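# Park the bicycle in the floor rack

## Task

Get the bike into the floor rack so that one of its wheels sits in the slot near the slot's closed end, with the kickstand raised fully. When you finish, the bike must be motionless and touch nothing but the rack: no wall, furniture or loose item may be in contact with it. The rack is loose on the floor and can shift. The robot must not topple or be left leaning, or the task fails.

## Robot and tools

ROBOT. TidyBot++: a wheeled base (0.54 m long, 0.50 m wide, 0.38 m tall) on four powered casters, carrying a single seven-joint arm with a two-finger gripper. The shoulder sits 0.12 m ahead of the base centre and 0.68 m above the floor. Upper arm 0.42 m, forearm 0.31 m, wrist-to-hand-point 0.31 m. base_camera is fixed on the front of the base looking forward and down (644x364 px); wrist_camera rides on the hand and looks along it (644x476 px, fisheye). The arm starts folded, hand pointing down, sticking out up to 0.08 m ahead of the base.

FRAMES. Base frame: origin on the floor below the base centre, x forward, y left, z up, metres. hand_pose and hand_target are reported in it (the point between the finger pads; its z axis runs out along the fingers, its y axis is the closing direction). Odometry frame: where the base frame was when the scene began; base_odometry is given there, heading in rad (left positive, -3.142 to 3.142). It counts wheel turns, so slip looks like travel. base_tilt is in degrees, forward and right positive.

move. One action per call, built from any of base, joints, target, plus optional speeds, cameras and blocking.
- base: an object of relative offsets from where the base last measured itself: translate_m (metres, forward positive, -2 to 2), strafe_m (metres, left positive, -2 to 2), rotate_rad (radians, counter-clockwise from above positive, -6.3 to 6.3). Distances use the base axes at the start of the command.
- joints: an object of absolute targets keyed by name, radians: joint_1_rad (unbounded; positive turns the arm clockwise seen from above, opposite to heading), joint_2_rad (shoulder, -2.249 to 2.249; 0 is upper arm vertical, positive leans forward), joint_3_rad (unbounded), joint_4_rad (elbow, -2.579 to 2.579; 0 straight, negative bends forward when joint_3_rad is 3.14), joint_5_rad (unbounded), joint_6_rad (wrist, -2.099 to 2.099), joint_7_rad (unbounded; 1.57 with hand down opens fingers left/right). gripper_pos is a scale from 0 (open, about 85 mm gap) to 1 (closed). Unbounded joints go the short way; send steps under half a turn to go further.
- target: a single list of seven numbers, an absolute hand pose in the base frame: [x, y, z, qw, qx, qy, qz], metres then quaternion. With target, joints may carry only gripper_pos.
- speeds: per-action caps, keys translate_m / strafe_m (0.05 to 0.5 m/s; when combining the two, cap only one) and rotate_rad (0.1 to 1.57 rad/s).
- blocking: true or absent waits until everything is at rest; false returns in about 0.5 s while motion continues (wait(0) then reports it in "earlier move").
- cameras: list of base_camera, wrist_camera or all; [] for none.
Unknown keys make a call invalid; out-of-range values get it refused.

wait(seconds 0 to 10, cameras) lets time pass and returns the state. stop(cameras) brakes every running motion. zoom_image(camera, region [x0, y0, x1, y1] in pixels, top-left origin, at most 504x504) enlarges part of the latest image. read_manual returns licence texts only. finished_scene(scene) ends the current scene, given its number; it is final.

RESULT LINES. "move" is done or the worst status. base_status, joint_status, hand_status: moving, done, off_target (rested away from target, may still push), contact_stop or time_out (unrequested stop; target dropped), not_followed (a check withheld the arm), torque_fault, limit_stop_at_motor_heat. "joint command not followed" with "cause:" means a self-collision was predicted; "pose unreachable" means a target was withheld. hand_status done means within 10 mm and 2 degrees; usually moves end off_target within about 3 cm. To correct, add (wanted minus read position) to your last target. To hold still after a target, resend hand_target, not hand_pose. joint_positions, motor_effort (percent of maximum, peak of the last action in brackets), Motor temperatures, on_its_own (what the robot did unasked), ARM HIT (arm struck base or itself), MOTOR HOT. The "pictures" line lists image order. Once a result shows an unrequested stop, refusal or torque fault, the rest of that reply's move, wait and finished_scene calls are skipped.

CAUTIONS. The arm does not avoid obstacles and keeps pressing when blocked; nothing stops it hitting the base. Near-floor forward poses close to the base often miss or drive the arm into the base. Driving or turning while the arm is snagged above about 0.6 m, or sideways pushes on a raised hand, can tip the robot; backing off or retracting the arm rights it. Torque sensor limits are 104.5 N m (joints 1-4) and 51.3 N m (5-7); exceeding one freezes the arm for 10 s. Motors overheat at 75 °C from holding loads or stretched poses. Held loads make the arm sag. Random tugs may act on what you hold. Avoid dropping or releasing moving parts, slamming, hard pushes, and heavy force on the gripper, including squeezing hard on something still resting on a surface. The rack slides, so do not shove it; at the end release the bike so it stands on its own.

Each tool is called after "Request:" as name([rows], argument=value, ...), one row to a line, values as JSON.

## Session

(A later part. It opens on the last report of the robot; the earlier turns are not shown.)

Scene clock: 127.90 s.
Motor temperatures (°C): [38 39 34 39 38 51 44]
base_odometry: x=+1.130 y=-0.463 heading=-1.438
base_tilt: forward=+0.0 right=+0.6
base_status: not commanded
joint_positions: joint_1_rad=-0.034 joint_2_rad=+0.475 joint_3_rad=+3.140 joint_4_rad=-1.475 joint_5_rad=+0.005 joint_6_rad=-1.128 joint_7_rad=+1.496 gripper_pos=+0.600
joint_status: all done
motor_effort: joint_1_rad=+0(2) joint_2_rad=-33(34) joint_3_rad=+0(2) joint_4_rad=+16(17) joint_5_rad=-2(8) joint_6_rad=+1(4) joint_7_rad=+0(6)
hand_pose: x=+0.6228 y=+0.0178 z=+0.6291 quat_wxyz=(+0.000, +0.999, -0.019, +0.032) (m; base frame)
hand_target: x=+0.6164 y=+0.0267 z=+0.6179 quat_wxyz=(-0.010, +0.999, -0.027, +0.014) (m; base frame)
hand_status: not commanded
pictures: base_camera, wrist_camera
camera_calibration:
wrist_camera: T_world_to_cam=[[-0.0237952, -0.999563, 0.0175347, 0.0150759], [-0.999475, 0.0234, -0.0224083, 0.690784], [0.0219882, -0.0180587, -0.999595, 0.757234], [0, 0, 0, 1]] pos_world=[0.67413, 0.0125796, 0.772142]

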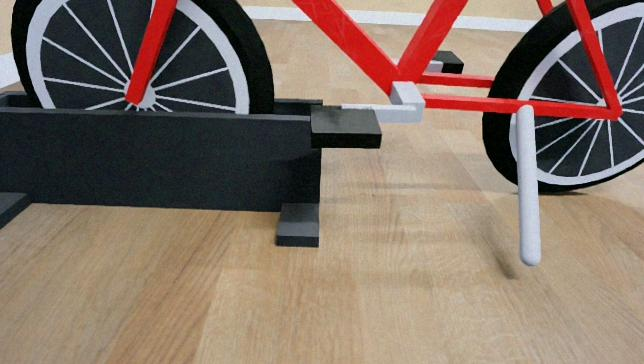

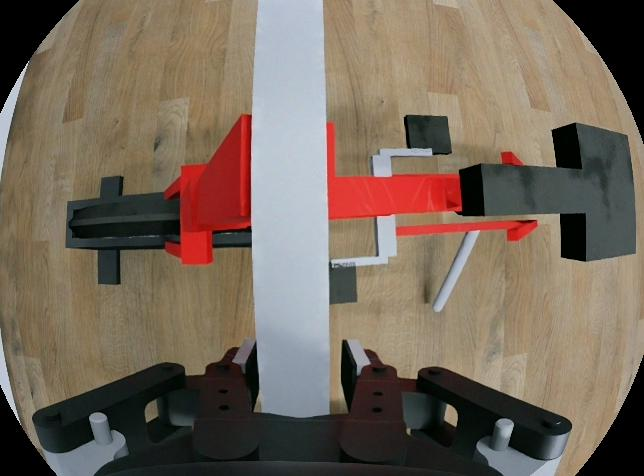

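Request:
move(joints={"gripper_pos": 0.1}, cameras=[])

Request:
move(joints={"joint_2_rad": 0.40, "joint_4_rad": -1.30, "joint_6_rad": -1.38})

Scene clock: 129.30 s.
Motor temperatures (°C): [38 39 34 39 38 51 44]
move: done
base_odometry: x=+1.130 y=-0.463 heading=-1.438
base_tilt: forward=+0.0 right=+0.6
base_status: not commanded
joint_positions: joint_1_rad=-0.034 joint_2_rad=+0.475 joint_3_rad=+3.140 joint_4_rad=-1.475 joint_5_rad=+0.005 joint_6_rad=-1.128 joint_7_rad=+1.496 gripper_pos=+0.100
joint_status: all done
motor_effort: joint_1_rad=-1(1) joint_2_rad=-33(33) joint_3_rad=+0(1) joint_4_rad=+16(16) joint_5_rad=-1(2) joint_6_rad=+1(1) joint_7_rad=+1(1)
hand_pose: x=+0.6228 y=+0.0178 z=+0.6291 quat_wxyz=(+0.000, +0.999, -0.019, +0.032) (m; base frame)
hand_target: x=+0.6164 y=+0.0267 z=+0.6179 quat_wxyz=(-0.010, +0.999, -0.027, +0.014) (m; base frame)
hand_status: not commanded
pictures: none
No camera images: "cameras" was empty.

Scene clock: 130.43 s.
Motor temperatures (°C): [38 39 34 39 38 51 44]
move: done
base_odometry: x=+1.130 y=-0.463 heading=-1.438
base_tilt: forward=+0.0 right=+0.6
base_status: not commanded
joint_positions: joint_1_rad=-0.034 joint_2_rad=+0.409 joint_3_rad=+3.140 joint_4_rad=-1.305 joint_5_rad=+0.005 joint_6_rad=-1.332 joint_7_rad=+1.496 gripper_pos=+0.100
joint_status: all done
motor_effort: joint_1_rad=+0(1) joint_2_rad=-32(36) joint_3_rad=-1(1) joint_4_rad=+17(18) joint_5_rad=-2(2) joint_6_rad=+1(1) joint_7_rad=+0(1)
hand_pose: x=+0.6266 y=+0.0178 z=+0.7129 quat_wxyz=(-0.001, +0.999, -0.019, +0.047) (m; base frame)
hand_target: x=+0.6131 y=+0.0269 z=+0.7182 quat_wxyz=(-0.012, +0.999, -0.025, +0.030) (m; base frame)
hand_status: not commanded
pictures: base_camera, wrist_camera
camera_calibration:
wrist_camera: T_world_to_cam=[[-0.0252108, -0.999554, 0.0159825, 0.0157026], [-0.998267, 0.0243215, -0.0535856, 0.717937], [0.053173, -0.0173057, -0.998435, 0.820536], [0, 0, 0, 1]] pos_world=[0.673459, 0.0124343, 0.857472]

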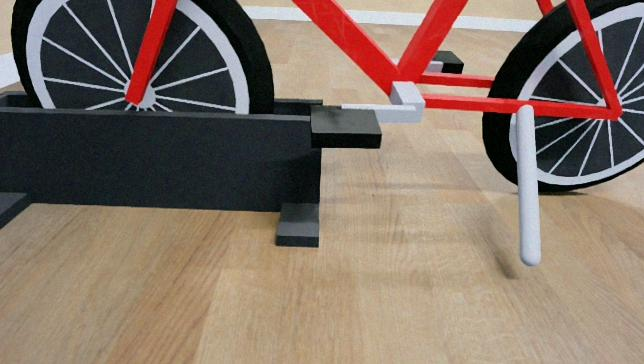

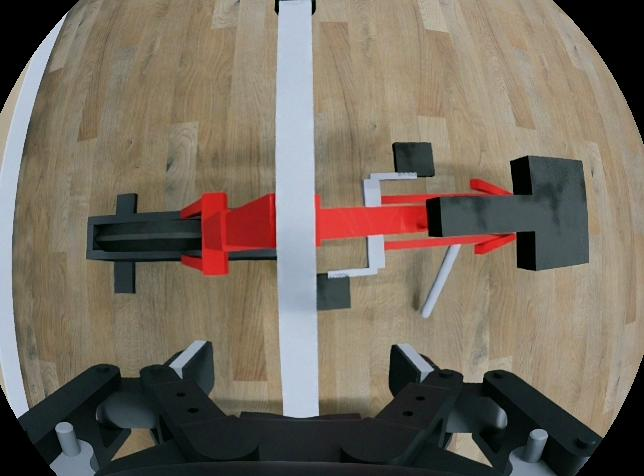

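Request:
move(cameras=["all"])

Scene clock: 130.97 s.
Motor temperatures (°C): [38 39 34 39 38 51 44]
base_odometry: x=+1.130 y=-0.463 heading=-1.438
base_tilt: forward=+0.0 right=+0.6
base_status: not commanded
joint_positions: joint_1_rad=-0.034 joint_2_rad=+0.409 joint_3_rad=+3.140 joint_4_rad=-1.305 joint_5_rad=+0.005 joint_6_rad=-1.335 joint_7_rad=+1.496 gripper_pos=+0.100
joint_status: all done
motor_effort: joint_1_rad=+0(1) joint_2_rad=-32(36) joint_3_rad=-1(1) joint_4_rad=+17(18) joint_5_rad=-1(2) joint_6_rad=+1(1) joint_7_rad=+1(1)
hand_pose: x=+0.6259 y=+0.0177 z=+0.7129 quat_wxyz=(+0.000, +0.999, -0.019, +0.046) (m; base frame)
hand_target: x=+0.6131 y=+0.0269 z=+0.7182 quat_wxyz=(-0.012, +0.999, -0.025, +0.030) (m; base frame)
hand_status: not commanded
pictures: base_camera, wrist_camera
camera_calibration:
wrist_camera: T_world_to_cam=[[-0.0251832, -0.999553, 0.0161234, 0.015542], [-0.998388, 0.0243267, -0.0512794, 0.715651], [0.0508642, -0.0173888, -0.998554, 0.822038], [0, 0, 0, 1]] pos_world=[0.673076, 0.0124199, 0.857297]

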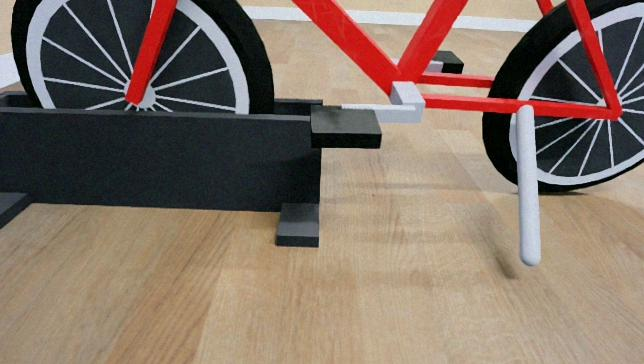

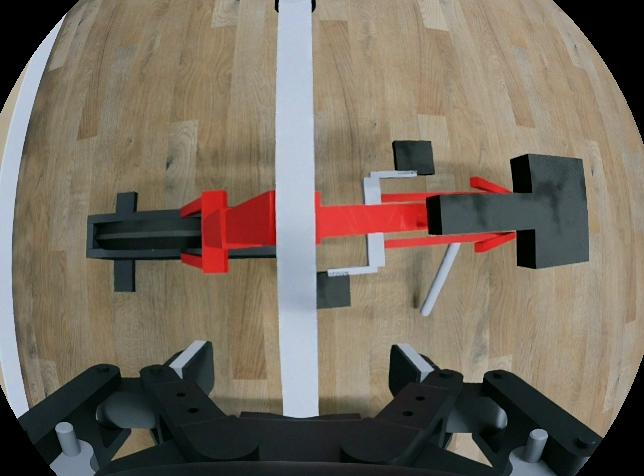

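Request:
move(joints={"joint_2_rad":0.335,"joint_4_rad":-0.95,"joint_6_rad":-1.86}, base={"translate_m":-0.1}, cameras=[])

Request:
move(base={"strafe_m":-0.27}, cameras=["all"])

Scene clock: 133.27 s.
Motor temperatures (°C): [38 39 34 39 38 51 44]
move: done
base_odometry: x=+1.117 y=-0.364 heading=-1.438
base_tilt: forward=+0.0 right=+0.6
base_status: done
joint_positions: joint_1_rad=-0.034 joint_2_rad=+0.342 joint_3_rad=+3.140 joint_4_rad=-0.959 joint_5_rad=+0.005 joint_6_rad=-1.814 joint_7_rad=+1.496 gripper_pos=+0.100
joint_status: all done
motor_effort: joint_1_rad=+0(1) joint_2_rad=-29(36) joint_3_rad=+0(1) joint_4_rad=+16(19) joint_5_rad=-1(2) joint_6_rad=+0(2) joint_7_rad=+1(1)
hand_pose: x=+0.5712 y=+0.0158 z=+0.8508 quat_wxyz=(+0.001, +1.000, -0.020, +0.014) (m; base frame)
hand_target: x=+0.5572 y=+0.0245 z=+0.8566 quat_wxyz=(-0.010, +1.000, -0.020, -0.002) (m; base frame)
hand_status: not commanded
pictures: none
No camera images: "cameras" was empty.

Scene clock: 135.10 s.
Motor temperatures (°C): [38 39 34 39 38 51 44]
move: done
base_odometry: x=+0.849 y=-0.399 heading=-1.439
base_tilt: forward=+0.0 right=+0.6
base_status: done
joint_positions: joint_1_rad=-0.032 joint_2_rad=+0.342 joint_3_rad=+3.141 joint_4_rad=-0.959 joint_5_rad=+0.005 joint_6_rad=-1.816 joint_7_rad=+1.496 gripper_pos=+0.100
joint_status: not commanded
motor_effort: joint_1_rad=+0(4) joint_2_rad=-29(29) joint_3_rad=+0(2) joint_4_rad=+16(17) joint_5_rad=-1(3) joint_6_rad=+0(1) joint_7_rad=+1(1)
hand_pose: x=+0.5706 y=+0.0149 z=+0.8508 quat_wxyz=(+0.001, +1.000, -0.021, +0.012) (m; base frame)
hand_target: x=+0.5572 y=+0.0245 z=+0.8566 quat_wxyz=(-0.010, +1.000, -0.020, -0.002) (m; base frame)
hand_status: not commanded
pictures: base_camera, wrist_camera
camera_calibration:
wrist_camera: T_world_to_cam=[[-0.0280547, -0.999401, 0.0202425, 0.00721195], [-0.999465, 0.0283856, 0.0162513, 0.610691], [-0.0168162, -0.0197757, -0.999663, 1.00218], [0, 0, 0, 1]] pos_world=[0.627419, 0.00969161, 0.991772]

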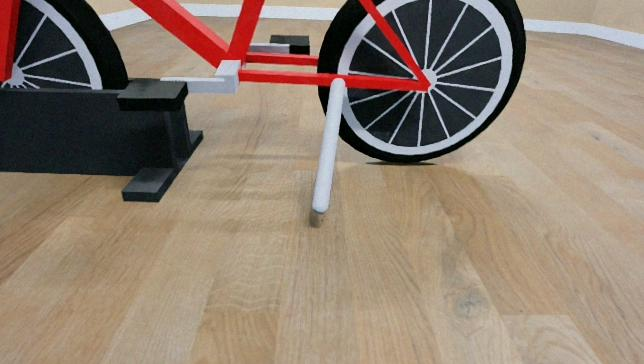

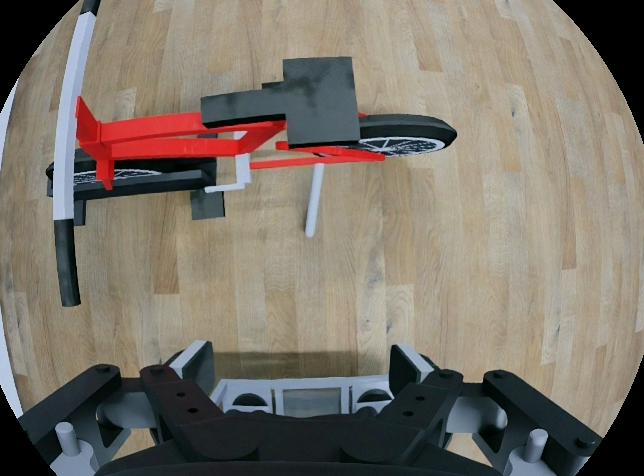

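Request:
move(base={"translate_m":-0.12}, joints={"joint_2_rad":1.25,"joint_4_rad":-1.60,"joint_6_rad":-0.25,"joint_7_rad":1.53,"gripper_pos":0}, cameras=["all"])

Scene clock: 138.60 s.
Motor temperatures (°C): [38 39 34 39 38 51 44]
move: done
base_odometry: x=+0.833 y=-0.280 heading=-1.439
base_tilt: forward=+0.0 right=+0.6
base_status: done
joint_positions: joint_1_rad=-0.032 joint_2_rad=+1.237 joint_3_rad=+3.141 joint_4_rad=-1.590 joint_5_rad=+0.005 joint_6_rad=-0.296 joint_7_rad=+1.496 gripper_pos=+0.000
joint_status: all done
motor_effort: joint_1_rad=+0(1) joint_2_rad=-41(46) joint_3_rad=+0(2) joint_4_rad=+5(17) joint_5_rad=-1(2) joint_6_rad=+1(1) joint_7_rad=+1(2)
hand_pose: x=+0.6193 y=+0.0177 z=+0.2095 quat_wxyz=(+0.000, +1.000, -0.019, +0.009) (m; base frame)
hand_target: x=+0.6211 y=+0.0230 z=+0.2024 quat_wxyz=(-0.004, +1.000, -0.011, +0.021) (m; base frame)
hand_status: not commanded
pictures: base_camera, wrist_camera
camera_calibration:
wrist_camera: T_world_to_cam=[[-0.0226201, -0.999598, 0.0170644, 0.0216227], [-0.999481, 0.0230025, 0.0225557, 0.668455], [-0.0229391, -0.0165453, -0.9996, 0.365686], [0, 0, 0, 1]] pos_world=[0.676985, 0.0122883, 0.350094]

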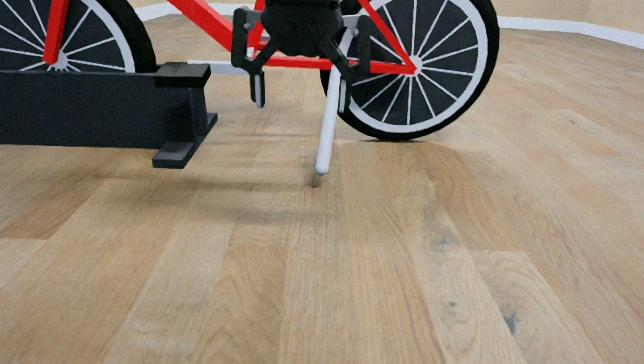

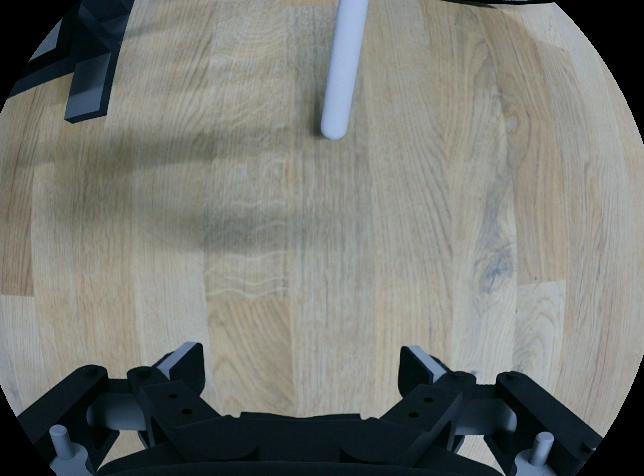

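Request:
move(base={"strafe_m":-0.02}, joints={"joint_2_rad":1.56,"joint_4_rad":-1.36,"joint_6_rad":-0.18}, cameras=["all"])

Scene clock: 140.47 s.
Motor temperatures (°C): [38 39 34 39 38 51 44]
move: done
base_odometry: x=+0.813 y=-0.283 heading=-1.439
base_tilt: forward=+0.0 right=+0.6
base_status: done
joint_positions: joint_1_rad=-0.031 joint_2_rad=+1.552 joint_3_rad=+3.141 joint_4_rad=-1.372 joint_5_rad=+0.005 joint_6_rad=-0.223 joint_7_rad=+1.496 gripper_pos=+0.000
joint_status: all done
motor_effort: joint_1_rad=+0(3) joint_2_rad=-42(46) joint_3_rad=-1(3) joint_4_rad=+4(6) joint_5_rad=-1(2) joint_6_rad=+0(1) joint_7_rad=+1(1)
hand_pose: x=+0.6059 y=+0.0167 z=+0.0717 quat_wxyz=(+0.000, +1.000, -0.019, -0.003) (m; base frame)
hand_target: x=+0.6213 y=+0.0225 z=+0.0687 quat_wxyz=(-0.004, +1.000, -0.011, +0.021) (m; base frame)
hand_status: not commanded
pictures: base_camera, wrist_camera
camera_calibration:
wrist_camera: T_world_to_cam=[[-0.0233358, -0.999562, 0.0181799, 0.0231175], [-0.998633, 0.0241569, 0.046342, 0.655953], [-0.0467609, -0.0170737, -0.99876, 0.242001], [0, 0, 0, 1]] pos_world=[0.666912, 0.0113934, 0.210882]

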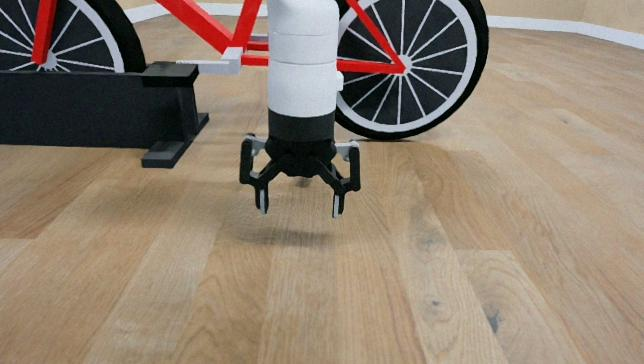

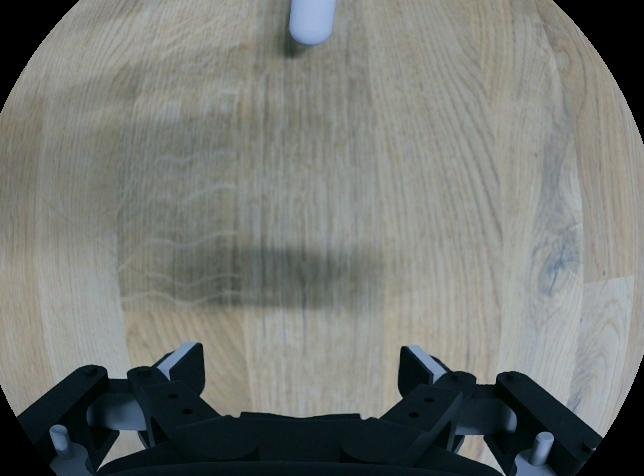

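Request:
move(joints={"joint_2_rad":1.585,"joint_6_rad":-0.16}, base={"translate_m":0.15,"strafe_m":-0.008}, speeds={"translate_m":0.2}, cameras=["all"])

Scene clock: 142.10 s.
Motor temperatures (°C): [38 39 34 39 38 51 44]
move: done
base_odometry: x=+0.825 y=-0.433 heading=-1.439
base_tilt: forward=+0.0 right=+0.6
base_status: done
joint_positions: joint_1_rad=-0.031 joint_2_rad=+1.573 joint_3_rad=+3.141 joint_4_rad=-1.364 joint_5_rad=+0.005 joint_6_rad=-0.199 joint_7_rad=+1.496 gripper_pos=+0.000
joint_status: all done
motor_effort: joint_1_rad=+0(1) joint_2_rad=-41(44) joint_3_rad=-1(1) joint_4_rad=+3(5) joint_5_rad=-1(3) joint_6_rad=+0(1) joint_7_rad=+1(1)
hand_pose: x=+0.6048 y=+0.0167 z=+0.0616 quat_wxyz=(+0.000, +1.000, -0.019, +0.003) (m; base frame)
hand_target: x=+0.6121 y=+0.0221 z=+0.0565 quat_wxyz=(-0.003, +1.000, -0.011, +0.018) (m; base frame)
hand_status: not commanded
pictures: base_camera, wrist_camera
camera_calibration:
wrist_camera: T_world_to_cam=[[-0.0235187, -0.99957, 0.017503, 0.0234302], [-0.999059, 0.0241376, 0.0360336, 0.656265], [-0.0364406, -0.0166391, -0.999197, 0.225648], [0, 0, 0, 1]] pos_world=[0.664421, 0.011334, 0.201409]

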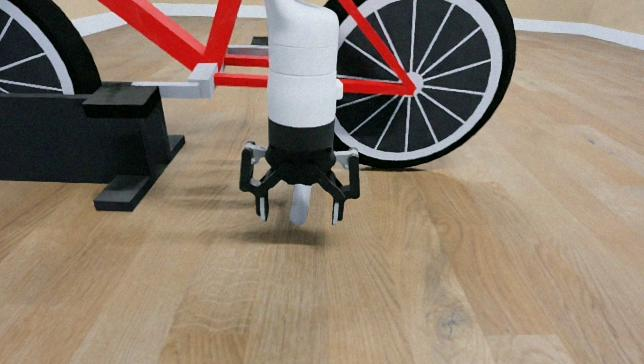

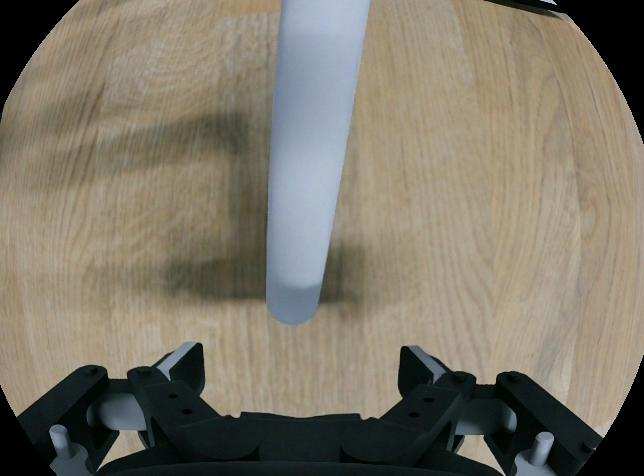

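Request:
move(base={"translate_m":0.058}, speeds={"translate_m":0.15}, cameras=["all"])

Scene clock: 143.27 s.
Motor temperatures (°C): [38 39 34 39 38 51 44]
move: done
base_odometry: x=+0.832 y=-0.490 heading=-1.440
base_tilt: forward=+0.0 right=+0.6
base_status: done
joint_positions: joint_1_rad=-0.031 joint_2_rad=+1.574 joint_3_rad=+3.141 joint_4_rad=-1.360 joint_5_rad=+0.005 joint_6_rad=-0.196 joint_7_rad=+1.496 gripper_pos=+0.000
joint_status: not commanded
motor_effort: joint_1_rad=+0(1) joint_2_rad=-41(43) joint_3_rad=-1(2) joint_4_rad=+4(5) joint_5_rad=-2(3) joint_6_rad=+0(1) joint_7_rad=+1(1)
hand_pose: x=+0.6079 y=+0.0168 z=+0.0617 quat_wxyz=(+0.000, +1.000, -0.019, +0.006) (m; base frame)
hand_target: x=+0.6121 y=+0.0221 z=+0.0565 quat_wxyz=(-0.003, +1.000, -0.011, +0.018) (m; base frame)
hand_status: not commanded
pictures: base_camera, wrist_camera
camera_calibration:
wrist_camera: T_world_to_cam=[[-0.0236303, -0.999574, 0.0171429, 0.0236907], [-0.999267, 0.0241327, 0.0297203, 0.659826], [-0.0301214, -0.016428, -0.999411, 0.221987], [0, 0, 0, 1]] pos_world=[0.666589, 0.0114039, 0.20184]

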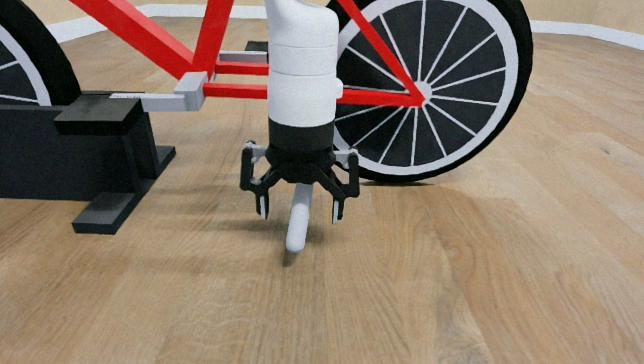

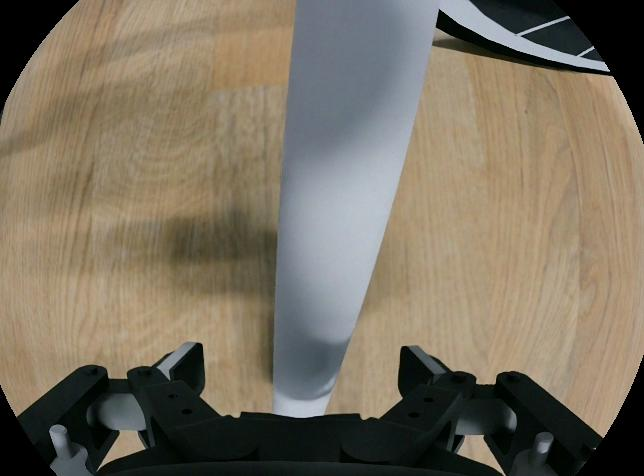

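Request:
move(joints={"gripper_pos":0.6}, cameras=[])

Request:
move(base={"strafe_m":-0.08}, speeds={"strafe_m":0.08}, cameras=["all"])

Scene clock: 144.37 s.
Motor temperatures (°C): [38 39 34 39 38 51 44]
move: done
base_odometry: x=+0.832 y=-0.490 heading=-1.440
base_tilt: forward=+0.0 right=+0.6
base_status: not commanded
joint_positions: joint_1_rad=-0.031 joint_2_rad=+1.574 joint_3_rad=+3.141 joint_4_rad=-1.360 joint_5_rad=+0.005 joint_6_rad=-0.196 joint_7_rad=+1.496 gripper_pos=+0.600
joint_status: all done
motor_effort: joint_1_rad=+0(1) joint_2_rad=-42(42) joint_3_rad=-1(2) joint_4_rad=+4(4) joint_5_rad=-1(2) joint_6_rad=+0(0) joint_7_rad=+1(1)
hand_pose: x=+0.6079 y=+0.0168 z=+0.0617 quat_wxyz=(+0.000, +1.000, -0.019, +0.006) (m; base frame)
hand_target: x=+0.6121 y=+0.0221 z=+0.0565 quat_wxyz=(-0.003, +1.000, -0.011, +0.018) (m; base frame)
hand_status: not commanded
pictures: none
No camera images: "cameras" was empty.

Scene clock: 145.90 s.
Motor temperatures (°C): [38 39 34 39 38 51 44]
move: done
base_odometry: x=+0.753 y=-0.501 heading=-1.439
base_tilt: forward=+0.0 right=+0.6
base_status: done
joint_positions: joint_1_rad=-0.077 joint_2_rad=+1.574 joint_3_rad=+3.089 joint_4_rad=-1.358 joint_5_rad=+0.005 joint_6_rad=-0.186 joint_7_rad=+1.496 gripper_pos=+0.600
joint_status: not commanded
motor_effort: joint_1_rad=+7(11) joint_2_rad=-40(42) joint_3_rad=+7(12) joint_4_rad=+3(4) joint_5_rad=+0(2) joint_6_rad=+0(2) joint_7_rad=+1(1)
hand_pose: x=+0.6083 y=+0.0713 z=+0.0634 quat_wxyz=(-0.027, +1.000, +0.003, +0.010) (m; base frame)
hand_target: x=+0.6121 y=+0.0221 z=+0.0565 quat_wxyz=(-0.003, +1.000, -0.011, +0.018) (m; base frame)
hand_status: not commanded
pictures: base_camera, wrist_camera
camera_calibration:
wrist_camera: T_world_to_cam=[[0.0214686, -0.999145, -0.0353232, 0.054011], [-0.999533, -0.0222194, 0.0210004, 0.662866], [-0.0217673, 0.0348559, -0.999155, 0.215827], [0, 0, 0, 1]] pos_world=[0.666094, 0.0611705, 0.203632]

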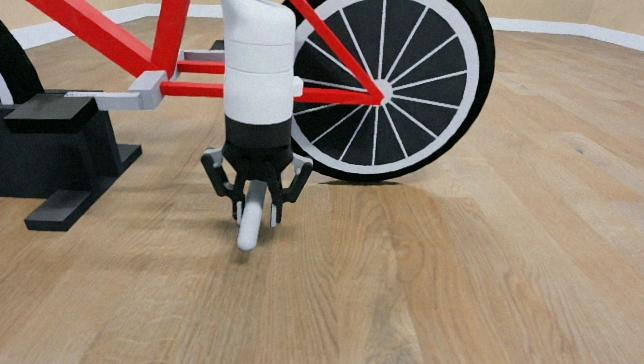

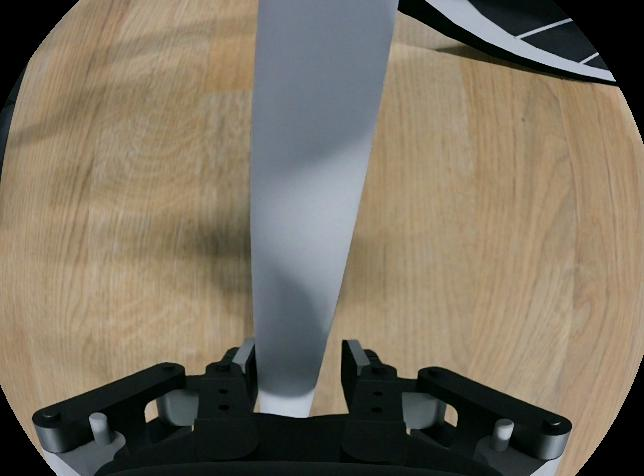

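Request:
move(base={"strafe_m":-0.07}, speeds={"strafe_m":0.08}, cameras=["all"])

Scene clock: 147.53 s.
Motor temperatures (°C): [38 40 34 39 38 51 44]
move: done
base_odometry: x=+0.684 y=-0.510 heading=-1.439
base_tilt: forward=+0.0 right=+0.6
base_status: done
joint_positions: joint_1_rad=-0.084 joint_2_rad=+1.574 joint_3_rad=+3.082 joint_4_rad=-1.356 joint_5_rad=+0.005 joint_6_rad=-0.183 joint_7_rad=+1.496 gripper_pos=+0.600
joint_status: not commanded
motor_effort: joint_1_rad=+7(12) joint_2_rad=-39(43) joint_3_rad=+7(13) joint_4_rad=+3(4) joint_5_rad=+0(2) joint_6_rad=+0(3) joint_7_rad=+1(1)
hand_pose: x=+0.6103 y=+0.0796 z=+0.0640 quat_wxyz=(-0.030, +0.999, +0.007, +0.013) (m; base frame)
hand_target: x=+0.6121 y=+0.0221 z=+0.0565 quat_wxyz=(-0.003, +1.000, -0.011, +0.018) (m; base frame)
hand_status: not commanded
pictures: base_camera, wrist_camera
camera_calibration:
wrist_camera: T_world_to_cam=[[0.0289242, -0.998669, -0.0427124, 0.0581467], [-0.999453, -0.0295793, 0.0147855, 0.666012], [-0.0160292, 0.0422614, -0.998978, 0.212099], [0, 0, 0, 1]] pos_world=[0.667366, 0.0688059, 0.204519]

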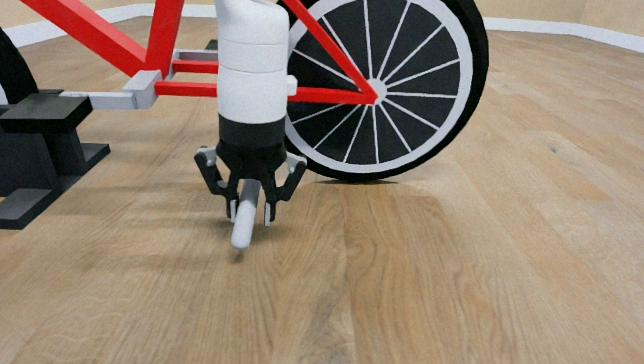

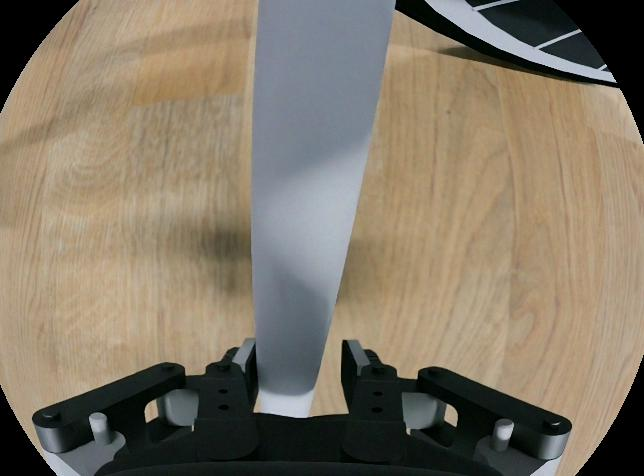

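Request:
move(base={"strafe_m":0.13}, speeds={"strafe_m":0.08}, cameras=["all"])

Scene clock: 150.27 s.
Motor temperatures (°C): [38 40 34 39 38 51 44]
move: done
base_odometry: x=+0.812 y=-0.493 heading=-1.439
base_tilt: forward=+0.0 right=+0.6
base_status: done
joint_positions: joint_1_rad=+0.001 joint_2_rad=+1.574 joint_3_rad=+3.189 joint_4_rad=-1.356 joint_5_rad=+0.005 joint_6_rad=-0.182 joint_7_rad=+1.496 gripper_pos=+0.600
joint_status: not commanded
motor_effort: joint_1_rad=-9(11) joint_2_rad=-41(44) joint_3_rad=-10(13) joint_4_rad=+2(5) joint_5_rad=-2(4) joint_6_rad=-1(2) joint_7_rad=+1(1)
hand_pose: x=+0.6148 y=-0.0287 z=+0.0622 quat_wxyz=(+0.024, +0.999, -0.035, +0.015) (m; base frame)
hand_target: x=+0.6121 y=+0.0221 z=+0.0565 quat_wxyz=(-0.003, +1.000, -0.011, +0.018) (m; base frame)
hand_status: not commanded
pictures: base_camera, wrist_camera
camera_calibration:
wrist_camera: T_world_to_cam=[[-0.0558976, -0.996365, 0.0642824, -0.00470288], [-0.99835, 0.056625, 0.00954759, 0.669424], [-0.0131529, -0.0636427, -0.997886, 0.210016], [0, 0, 0, 1]] pos_world=[0.670819, -0.0292259, 0.203483]

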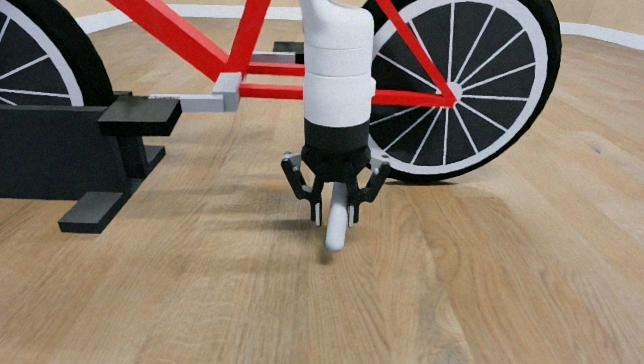

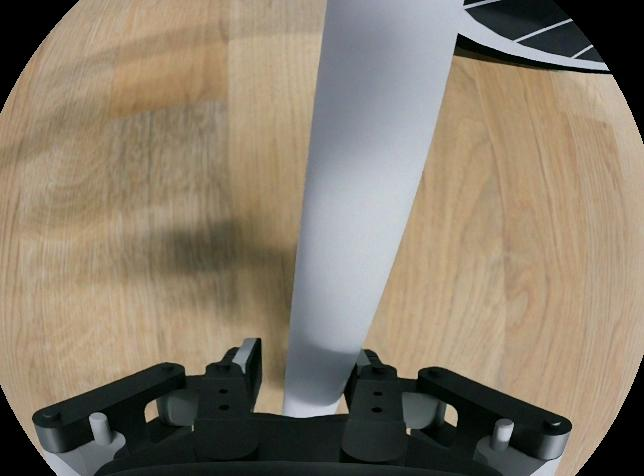

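Request:
move(base={"strafe_m":0.07}, speeds={"strafe_m":0.08}, cameras=["all"])

Scene clock: 151.77 s.
Motor temperatures (°C): [38 40 34 39 38 51 44]
move: done
base_odometry: x=+0.881 y=-0.484 heading=-1.439
base_tilt: forward=+0.0 right=+0.6
base_status: done
joint_positions: joint_1_rad=+0.022 joint_2_rad=+1.574 joint_3_rad=+3.210 joint_4_rad=-1.362 joint_5_rad=+0.005 joint_6_rad=-0.182 joint_7_rad=+1.496 gripper_pos=+0.600
joint_status: not commanded
motor_effort: joint_1_rad=-12(15) joint_2_rad=-40(43) joint_3_rad=-14(17) joint_4_rad=+6(6) joint_5_rad=-3(5) joint_6_rad=+2(3) joint_7_rad=+1(1)
hand_pose: x=+0.6102 y=-0.0520 z=+0.0619 quat_wxyz=(+0.034, +0.998, -0.045, +0.012) (m; base frame)
hand_target: x=+0.6121 y=+0.0221 z=+0.0565 quat_wxyz=(-0.003, +1.000, -0.011, +0.018) (m; base frame)
hand_status: not commanded
pictures: base_camera, wrist_camera
camera_calibration:
wrist_camera: T_world_to_cam=[[-0.0768143, -0.993401, 0.085175, -0.0164768], [-0.996829, 0.0782985, 0.0142189, 0.666038], [-0.0207941, -0.0838126, -0.996265, 0.211753], [0, 0, 0, 1]] pos_world=[0.667063, -0.0507702, 0.202895]

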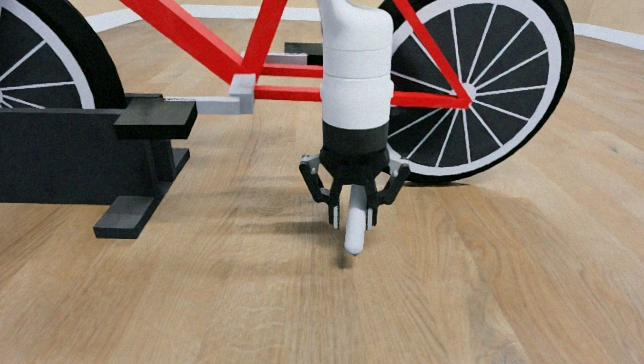

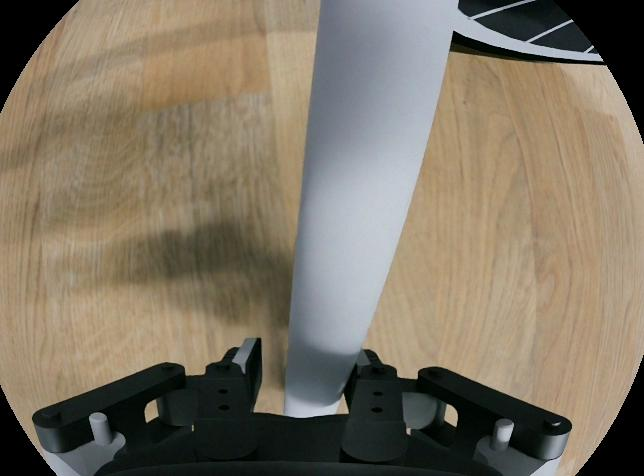

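Request:
move(base={"strafe_m":0.05}, speeds={"strafe_m":0.06}, cameras=["all"])

Scene clock: 153.23 s.
Motor temperatures (°C): [38 40 34 39 38 51 44]
move: done
base_odometry: x=+0.931 y=-0.478 heading=-1.440
base_tilt: forward=+0.0 right=+0.6
base_status: done
joint_positions: joint_1_rad=+0.032 joint_2_rad=+1.575 joint_3_rad=+3.221 joint_4_rad=-1.364 joint_5_rad=+0.005 joint_6_rad=-0.182 joint_7_rad=+1.496 gripper_pos=+0.600
joint_status: not commanded
motor_effort: joint_1_rad=-14(17) joint_2_rad=-39(43) joint_3_rad=-16(19) joint_4_rad=+6(7) joint_5_rad=-3(4) joint_6_rad=+3(3) joint_7_rad=+1(2)
hand_pose: x=+0.6077 y=-0.0637 z=+0.0618 quat_wxyz=(+0.040, +0.998, -0.050, +0.011) (m; base frame)
hand_target: x=+0.6121 y=+0.0221 z=+0.0565 quat_wxyz=(-0.003, +1.000, -0.011, +0.018) (m; base frame)
hand_status: not commanded
pictures: base_camera, wrist_camera
camera_calibration:
wrist_camera: T_world_to_cam=[[-0.0867516, -0.99157, 0.0962411, -0.0228513], [-0.995928, 0.088698, 0.0161265, 0.664453], [-0.024527, -0.0944502, -0.995227, 0.212156], [0, 0, 0, 1]] pos_world=[0.664968, -0.0615562, 0.202627]

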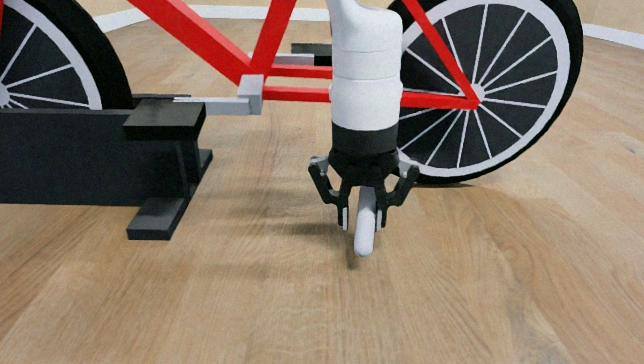

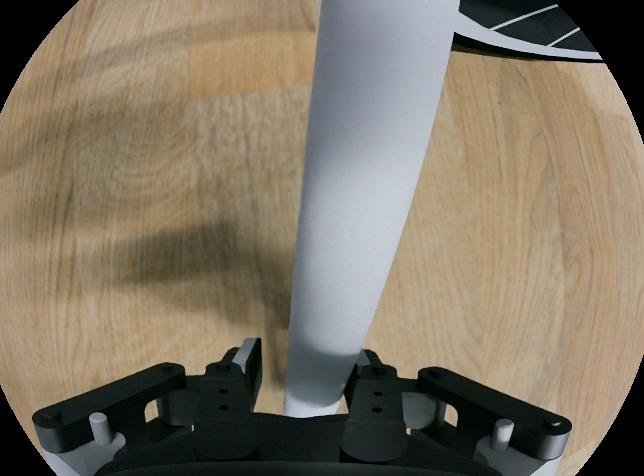

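Request:
move(base={"strafe_m":-0.08}, speeds={"strafe_m":0.1}, cameras=["all"])

Scene clock: 155.23 s.
Motor temperatures (°C): [38 40 34 39 38 51 44]
move: done
base_odometry: x=+0.851 y=-0.488 heading=-1.439
base_tilt: forward=+0.0 right=+0.6
base_status: done
joint_positions: joint_1_rad=-0.025 joint_2_rad=+1.575 joint_3_rad=+3.150 joint_4_rad=-1.365 joint_5_rad=+0.005 joint_6_rad=-0.182 joint_7_rad=+1.496 gripper_pos=+0.600
joint_status: not commanded
motor_effort: joint_1_rad=+0(12) joint_2_rad=-42(43) joint_3_rad=+0(13) joint_4_rad=+4(7) joint_5_rad=-1(4) joint_6_rad=+0(3) joint_7_rad=+1(1)
hand_pose: x=+0.6088 y=+0.0080 z=+0.0607 quat_wxyz=(+0.004, +1.000, -0.022, +0.010) (m; base frame)
hand_target: x=+0.6121 y=+0.0221 z=+0.0565 quat_wxyz=(-0.003, +1.000, -0.011, +0.018) (m; base frame)
hand_status: not commanded
pictures: base_camera, wrist_camera
camera_calibration:
wrist_camera: T_world_to_cam=[[-0.0297186, -0.999216, 0.0261635, 0.0180842], [-0.99932, 0.0302728, 0.0210454, 0.661485], [-0.0218209, -0.0255203, -0.999436, 0.215924], [0, 0, 0, 1]] pos_world=[0.666284, 0.00355547, 0.201408]

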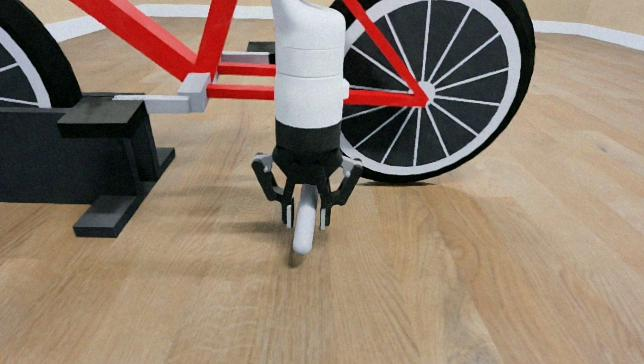

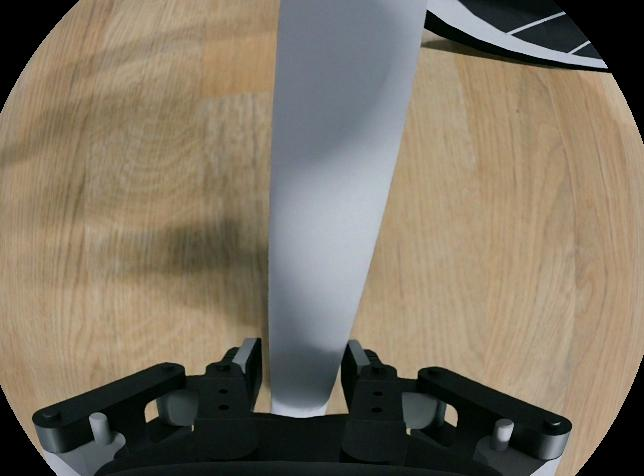

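Request:
move(joints={"gripper_pos":0.2}, base={"translate_m":-0.2}, speeds={"translate_m":0.3}, cameras=["all"])

Scene clock: 157.00 s.
Motor temperatures (°C): [38 40 34 39 38 51 44]
move: done
base_odometry: x=+0.825 y=-0.290 heading=-1.439
base_tilt: forward=+0.0 right=+0.6
base_status: done
joint_positions: joint_1_rad=-0.025 joint_2_rad=+1.576 joint_3_rad=+3.150 joint_4_rad=-1.364 joint_5_rad=+0.005 joint_6_rad=-0.182 joint_7_rad=+1.496 gripper_pos=+0.200
joint_status: all done
motor_effort: joint_1_rad=+0(1) joint_2_rad=-42(43) joint_3_rad=-1(1) joint_4_rad=+4(5) joint_5_rad=-1(3) joint_6_rad=+0(1) joint_7_rad=+1(1)
hand_pose: x=+0.6090 y=+0.0081 z=+0.0605 quat_wxyz=(+0.004, +1.000, -0.022, +0.010) (m; base frame)
hand_target: x=+0.6121 y=+0.0221 z=+0.0565 quat_wxyz=(-0.003, +1.000, -0.011, +0.018) (m; base frame)
hand_status: not commanded
pictures: base_camera, wrist_camera
camera_calibration:
wrist_camera: T_world_to_cam=[[-0.0297179, -0.999219, 0.0260593, 0.0181623], [-0.999326, 0.0302624, 0.020757, 0.661689], [-0.0215294, -0.0254249, -0.999445, 0.215476], [0, 0, 0, 1]] pos_world=[0.666422, 0.00360227, 0.201149]

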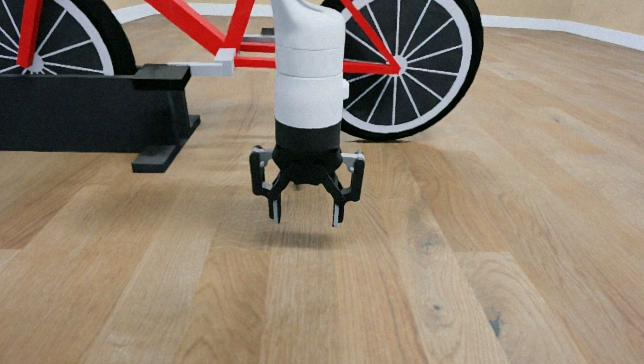

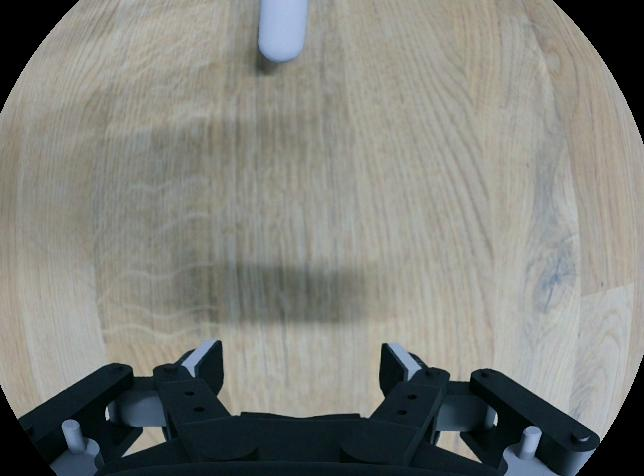

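Request:
move(base={"strafe_m":-0.75}, cameras=[])

Request:
move(base={"rotate_rad":1.62}, joints={"joint_1_rad":0.0,"joint_7_rad":-0.03,"joint_3_rad":3.14}, cameras=["all"])

Scene clock: 160.50 s.
Motor temperatures (°C): [38 40 34 39 38 51 44]
move: done
base_odometry: x=+0.082 y=-0.388 heading=-1.440
base_tilt: forward=+0.0 right=+0.6
base_status: done
joint_positions: joint_1_rad=-0.033 joint_2_rad=+1.576 joint_3_rad=+3.148 joint_4_rad=-1.364 joint_5_rad=+0.005 joint_6_rad=-0.182 joint_7_rad=+1.496 gripper_pos=+0.200
joint_status: not commanded
motor_effort: joint_1_rad=+0(3) joint_2_rad=-41(42) joint_3_rad=-1(3) joint_4_rad=+4(4) joint_5_rad=-2(2) joint_6_rad=+0(1) joint_7_rad=+1(1)
hand_pose: x=+0.6088 y=+0.0134 z=+0.0605 quat_wxyz=(+0.003, +1.000, -0.018, +0.010) (m; base frame)
hand_target: x=+0.6121 y=+0.0221 z=+0.0565 quat_wxyz=(-0.003, +1.000, -0.011, +0.018) (m; base frame)
hand_status: not commanded
pictures: none
No camera images: "cameras" was empty.

Scene clock: 163.10 s.
Motor temperatures (°C): [38 40 34 39 38 51 44]
move: done
base_odometry: x=+0.082 y=-0.388 heading=+0.180
base_tilt: forward=+0.0 right=+0.6
base_status: done
joint_positions: joint_1_rad=-0.011 joint_2_rad=+1.576 joint_3_rad=+3.134 joint_4_rad=-1.353 joint_5_rad=+0.005 joint_6_rad=-0.182 joint_7_rad=+0.014 gripper_pos=+0.200
joint_status: all done
motor_effort: joint_1_rad=+0(6) joint_2_rad=-42(42) joint_3_rad=-1(4) joint_4_rad=+3(4) joint_5_rad=-2(2) joint_6_rad=+0(1) joint_7_rad=+0(2)
hand_pose: x=+0.6154 y=+0.0110 z=+0.0614 quat_wxyz=(-0.013, +0.717, -0.697, +0.008) (m; base frame)
hand_target: x=+0.6125 y=+0.0033 z=+0.0565 quat_wxyz=(-0.015, +0.689, -0.724, +0.011) (m; base frame)
hand_status: not commanded
pictures: base_camera, wrist_camera
camera_calibration:
wrist_camera: T_world_to_cam=[[-0.998946, -0.043985, -0.0131577, 0.609636], [-0.044557, 0.997905, 0.0468975, 0.068219], [0.0110673, 0.0474343, -0.998813, 0.195754], [0, 0, 0, 1]] pos_world=[0.609866, -0.0505468, 0.200344]

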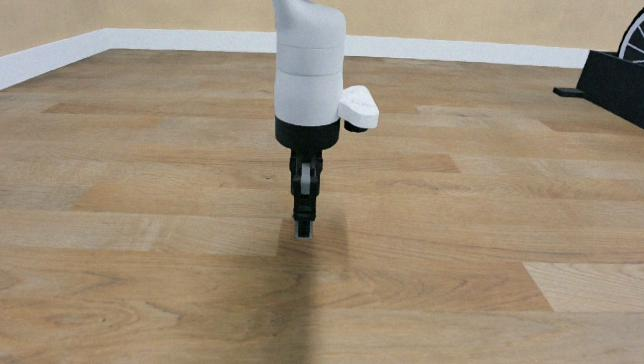

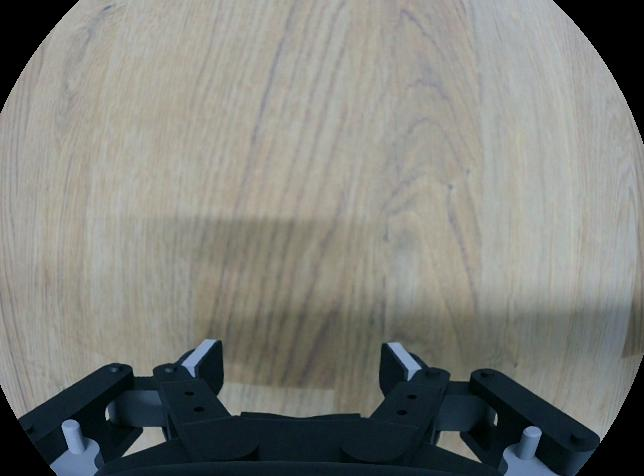

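Request:
move(base={"strafe_m":-0.55}, cameras=["all"])

Scene clock: 165.63 s.
Motor temperatures (°C): [38 40 34 39 38 51 44]
move: done
base_odometry: x=+0.180 y=-0.929 heading=+0.181
base_tilt: forward=+0.0 right=+0.6
base_status: done
joint_positions: joint_1_rad=+0.002 joint_2_rad=+1.576 joint_3_rad=+3.135 joint_4_rad=-1.353 joint_5_rad=+0.005 joint_6_rad=-0.182 joint_7_rad=+0.014 gripper_pos=+0.200
joint_status: not commanded
motor_effort: joint_1_rad=+0(3) joint_2_rad=-42(42) joint_3_rad=-1(3) joint_4_rad=+4(4) joint_5_rad=-2(2) joint_6_rad=+0(1) joint_7_rad=+1(1)
hand_pose: x=+0.6155 y=+0.0040 z=+0.0614 quat_wxyz=(-0.013, +0.713, -0.701, +0.009) (m; base frame)
hand_target: x=+0.6125 y=+0.0033 z=+0.0565 quat_wxyz=(-0.015, +0.689, -0.724, +0.011) (m; base frame)
hand_status: not commanded
pictures: base_camera, wrist_camera
camera_calibration:
wrist_camera: T_world_to_cam=[[-0.999412, -0.0316769, -0.0131115, 0.60966], [-0.0322433, 0.998443, 0.0455186, 0.0676947], [0.0116492, 0.0459146, -0.998877, 0.195713], [0, 0, 0, 1]] pos_world=[0.609204, -0.0572632, 0.200405]

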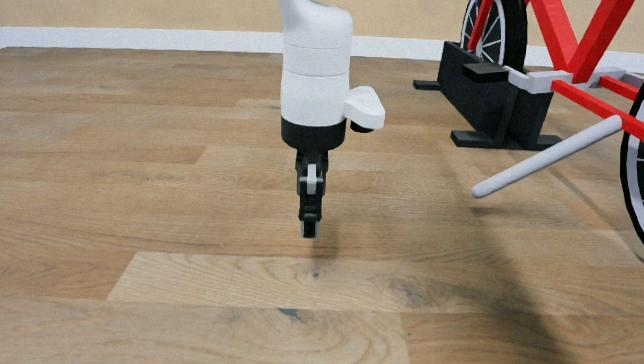

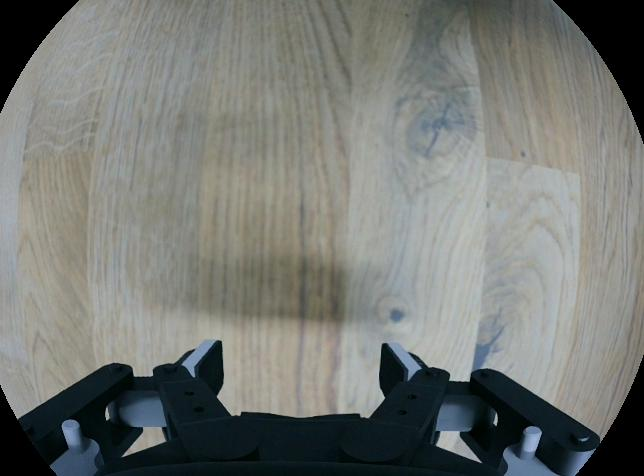

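Request:
move(joints={"joint_1_rad":-0.15,"joint_2_rad":1.635,"joint_4_rad":-1.03,"joint_6_rad":-0.52,"joint_7_rad":-0.17,"gripper_pos":0}, base={"strafe_m":-0.15}, cameras=["all"])

Scene clock: 168.17 s.
Motor temperatures (°C): [38 40 34 39 38 51 44]
move: done
base_odometry: x=+0.207 y=-1.077 heading=+0.182
base_tilt: forward=+0.0 right=+0.6
base_status: done
joint_positions: joint_1_rad=-0.135 joint_2_rad=+1.611 joint_3_rad=+3.135 joint_4_rad=-1.041 joint_5_rad=+0.005 joint_6_rad=-0.475 joint_7_rad=-0.125 gripper_pos=+0.000
joint_status: all done
motor_effort: joint_1_rad=+0(3) joint_2_rad=-46(47) joint_3_rad=-1(2) joint_4_rad=+8(8) joint_5_rad=+0(2) joint_6_rad=+0(1) joint_7_rad=+1(1)
hand_pose: x=+0.6863 y=+0.0811 z=+0.0765 quat_wxyz=(-0.007, +0.712, -0.702, +0.003) (m; base frame)
hand_target: x=+0.6627 y=+0.0876 z=+0.0645 quat_wxyz=(+0.014, +0.693, -0.720, -0.017) (m; base frame)
hand_status: not commanded
pictures: base_camera, wrist_camera
camera_calibration:
wrist_camera: T_world_to_cam=[[-0.999586, -0.0286381, 0.00291319, 0.681632], [-0.0284705, 0.998498, 0.0468176, -0.0104305], [-0.00424958, 0.0467152, -0.998899, 0.217277], [0, 0, 0, 1]] pos_world=[0.681975, 0.0197853, 0.215541]

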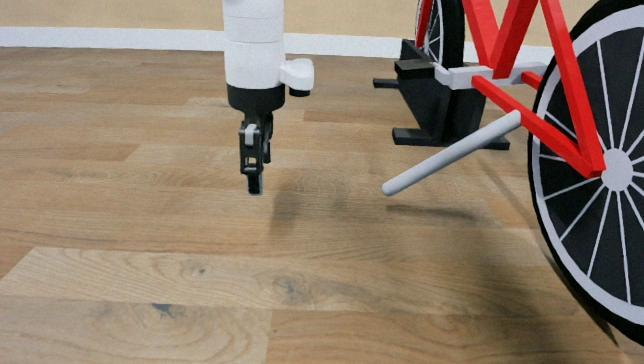

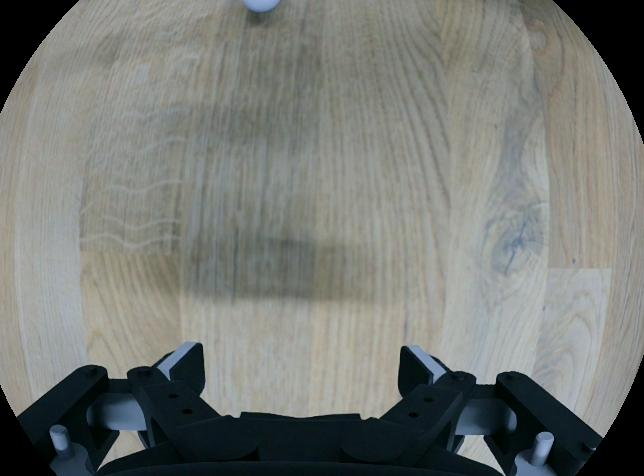

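Request:
zoom_image(camera="base_camera", region=[340, 0, 644, 364])

Scaled by 1.385.

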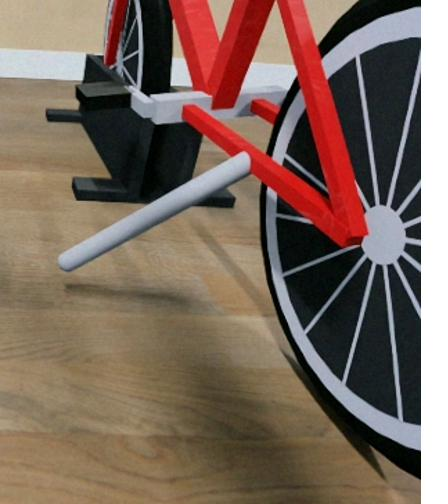

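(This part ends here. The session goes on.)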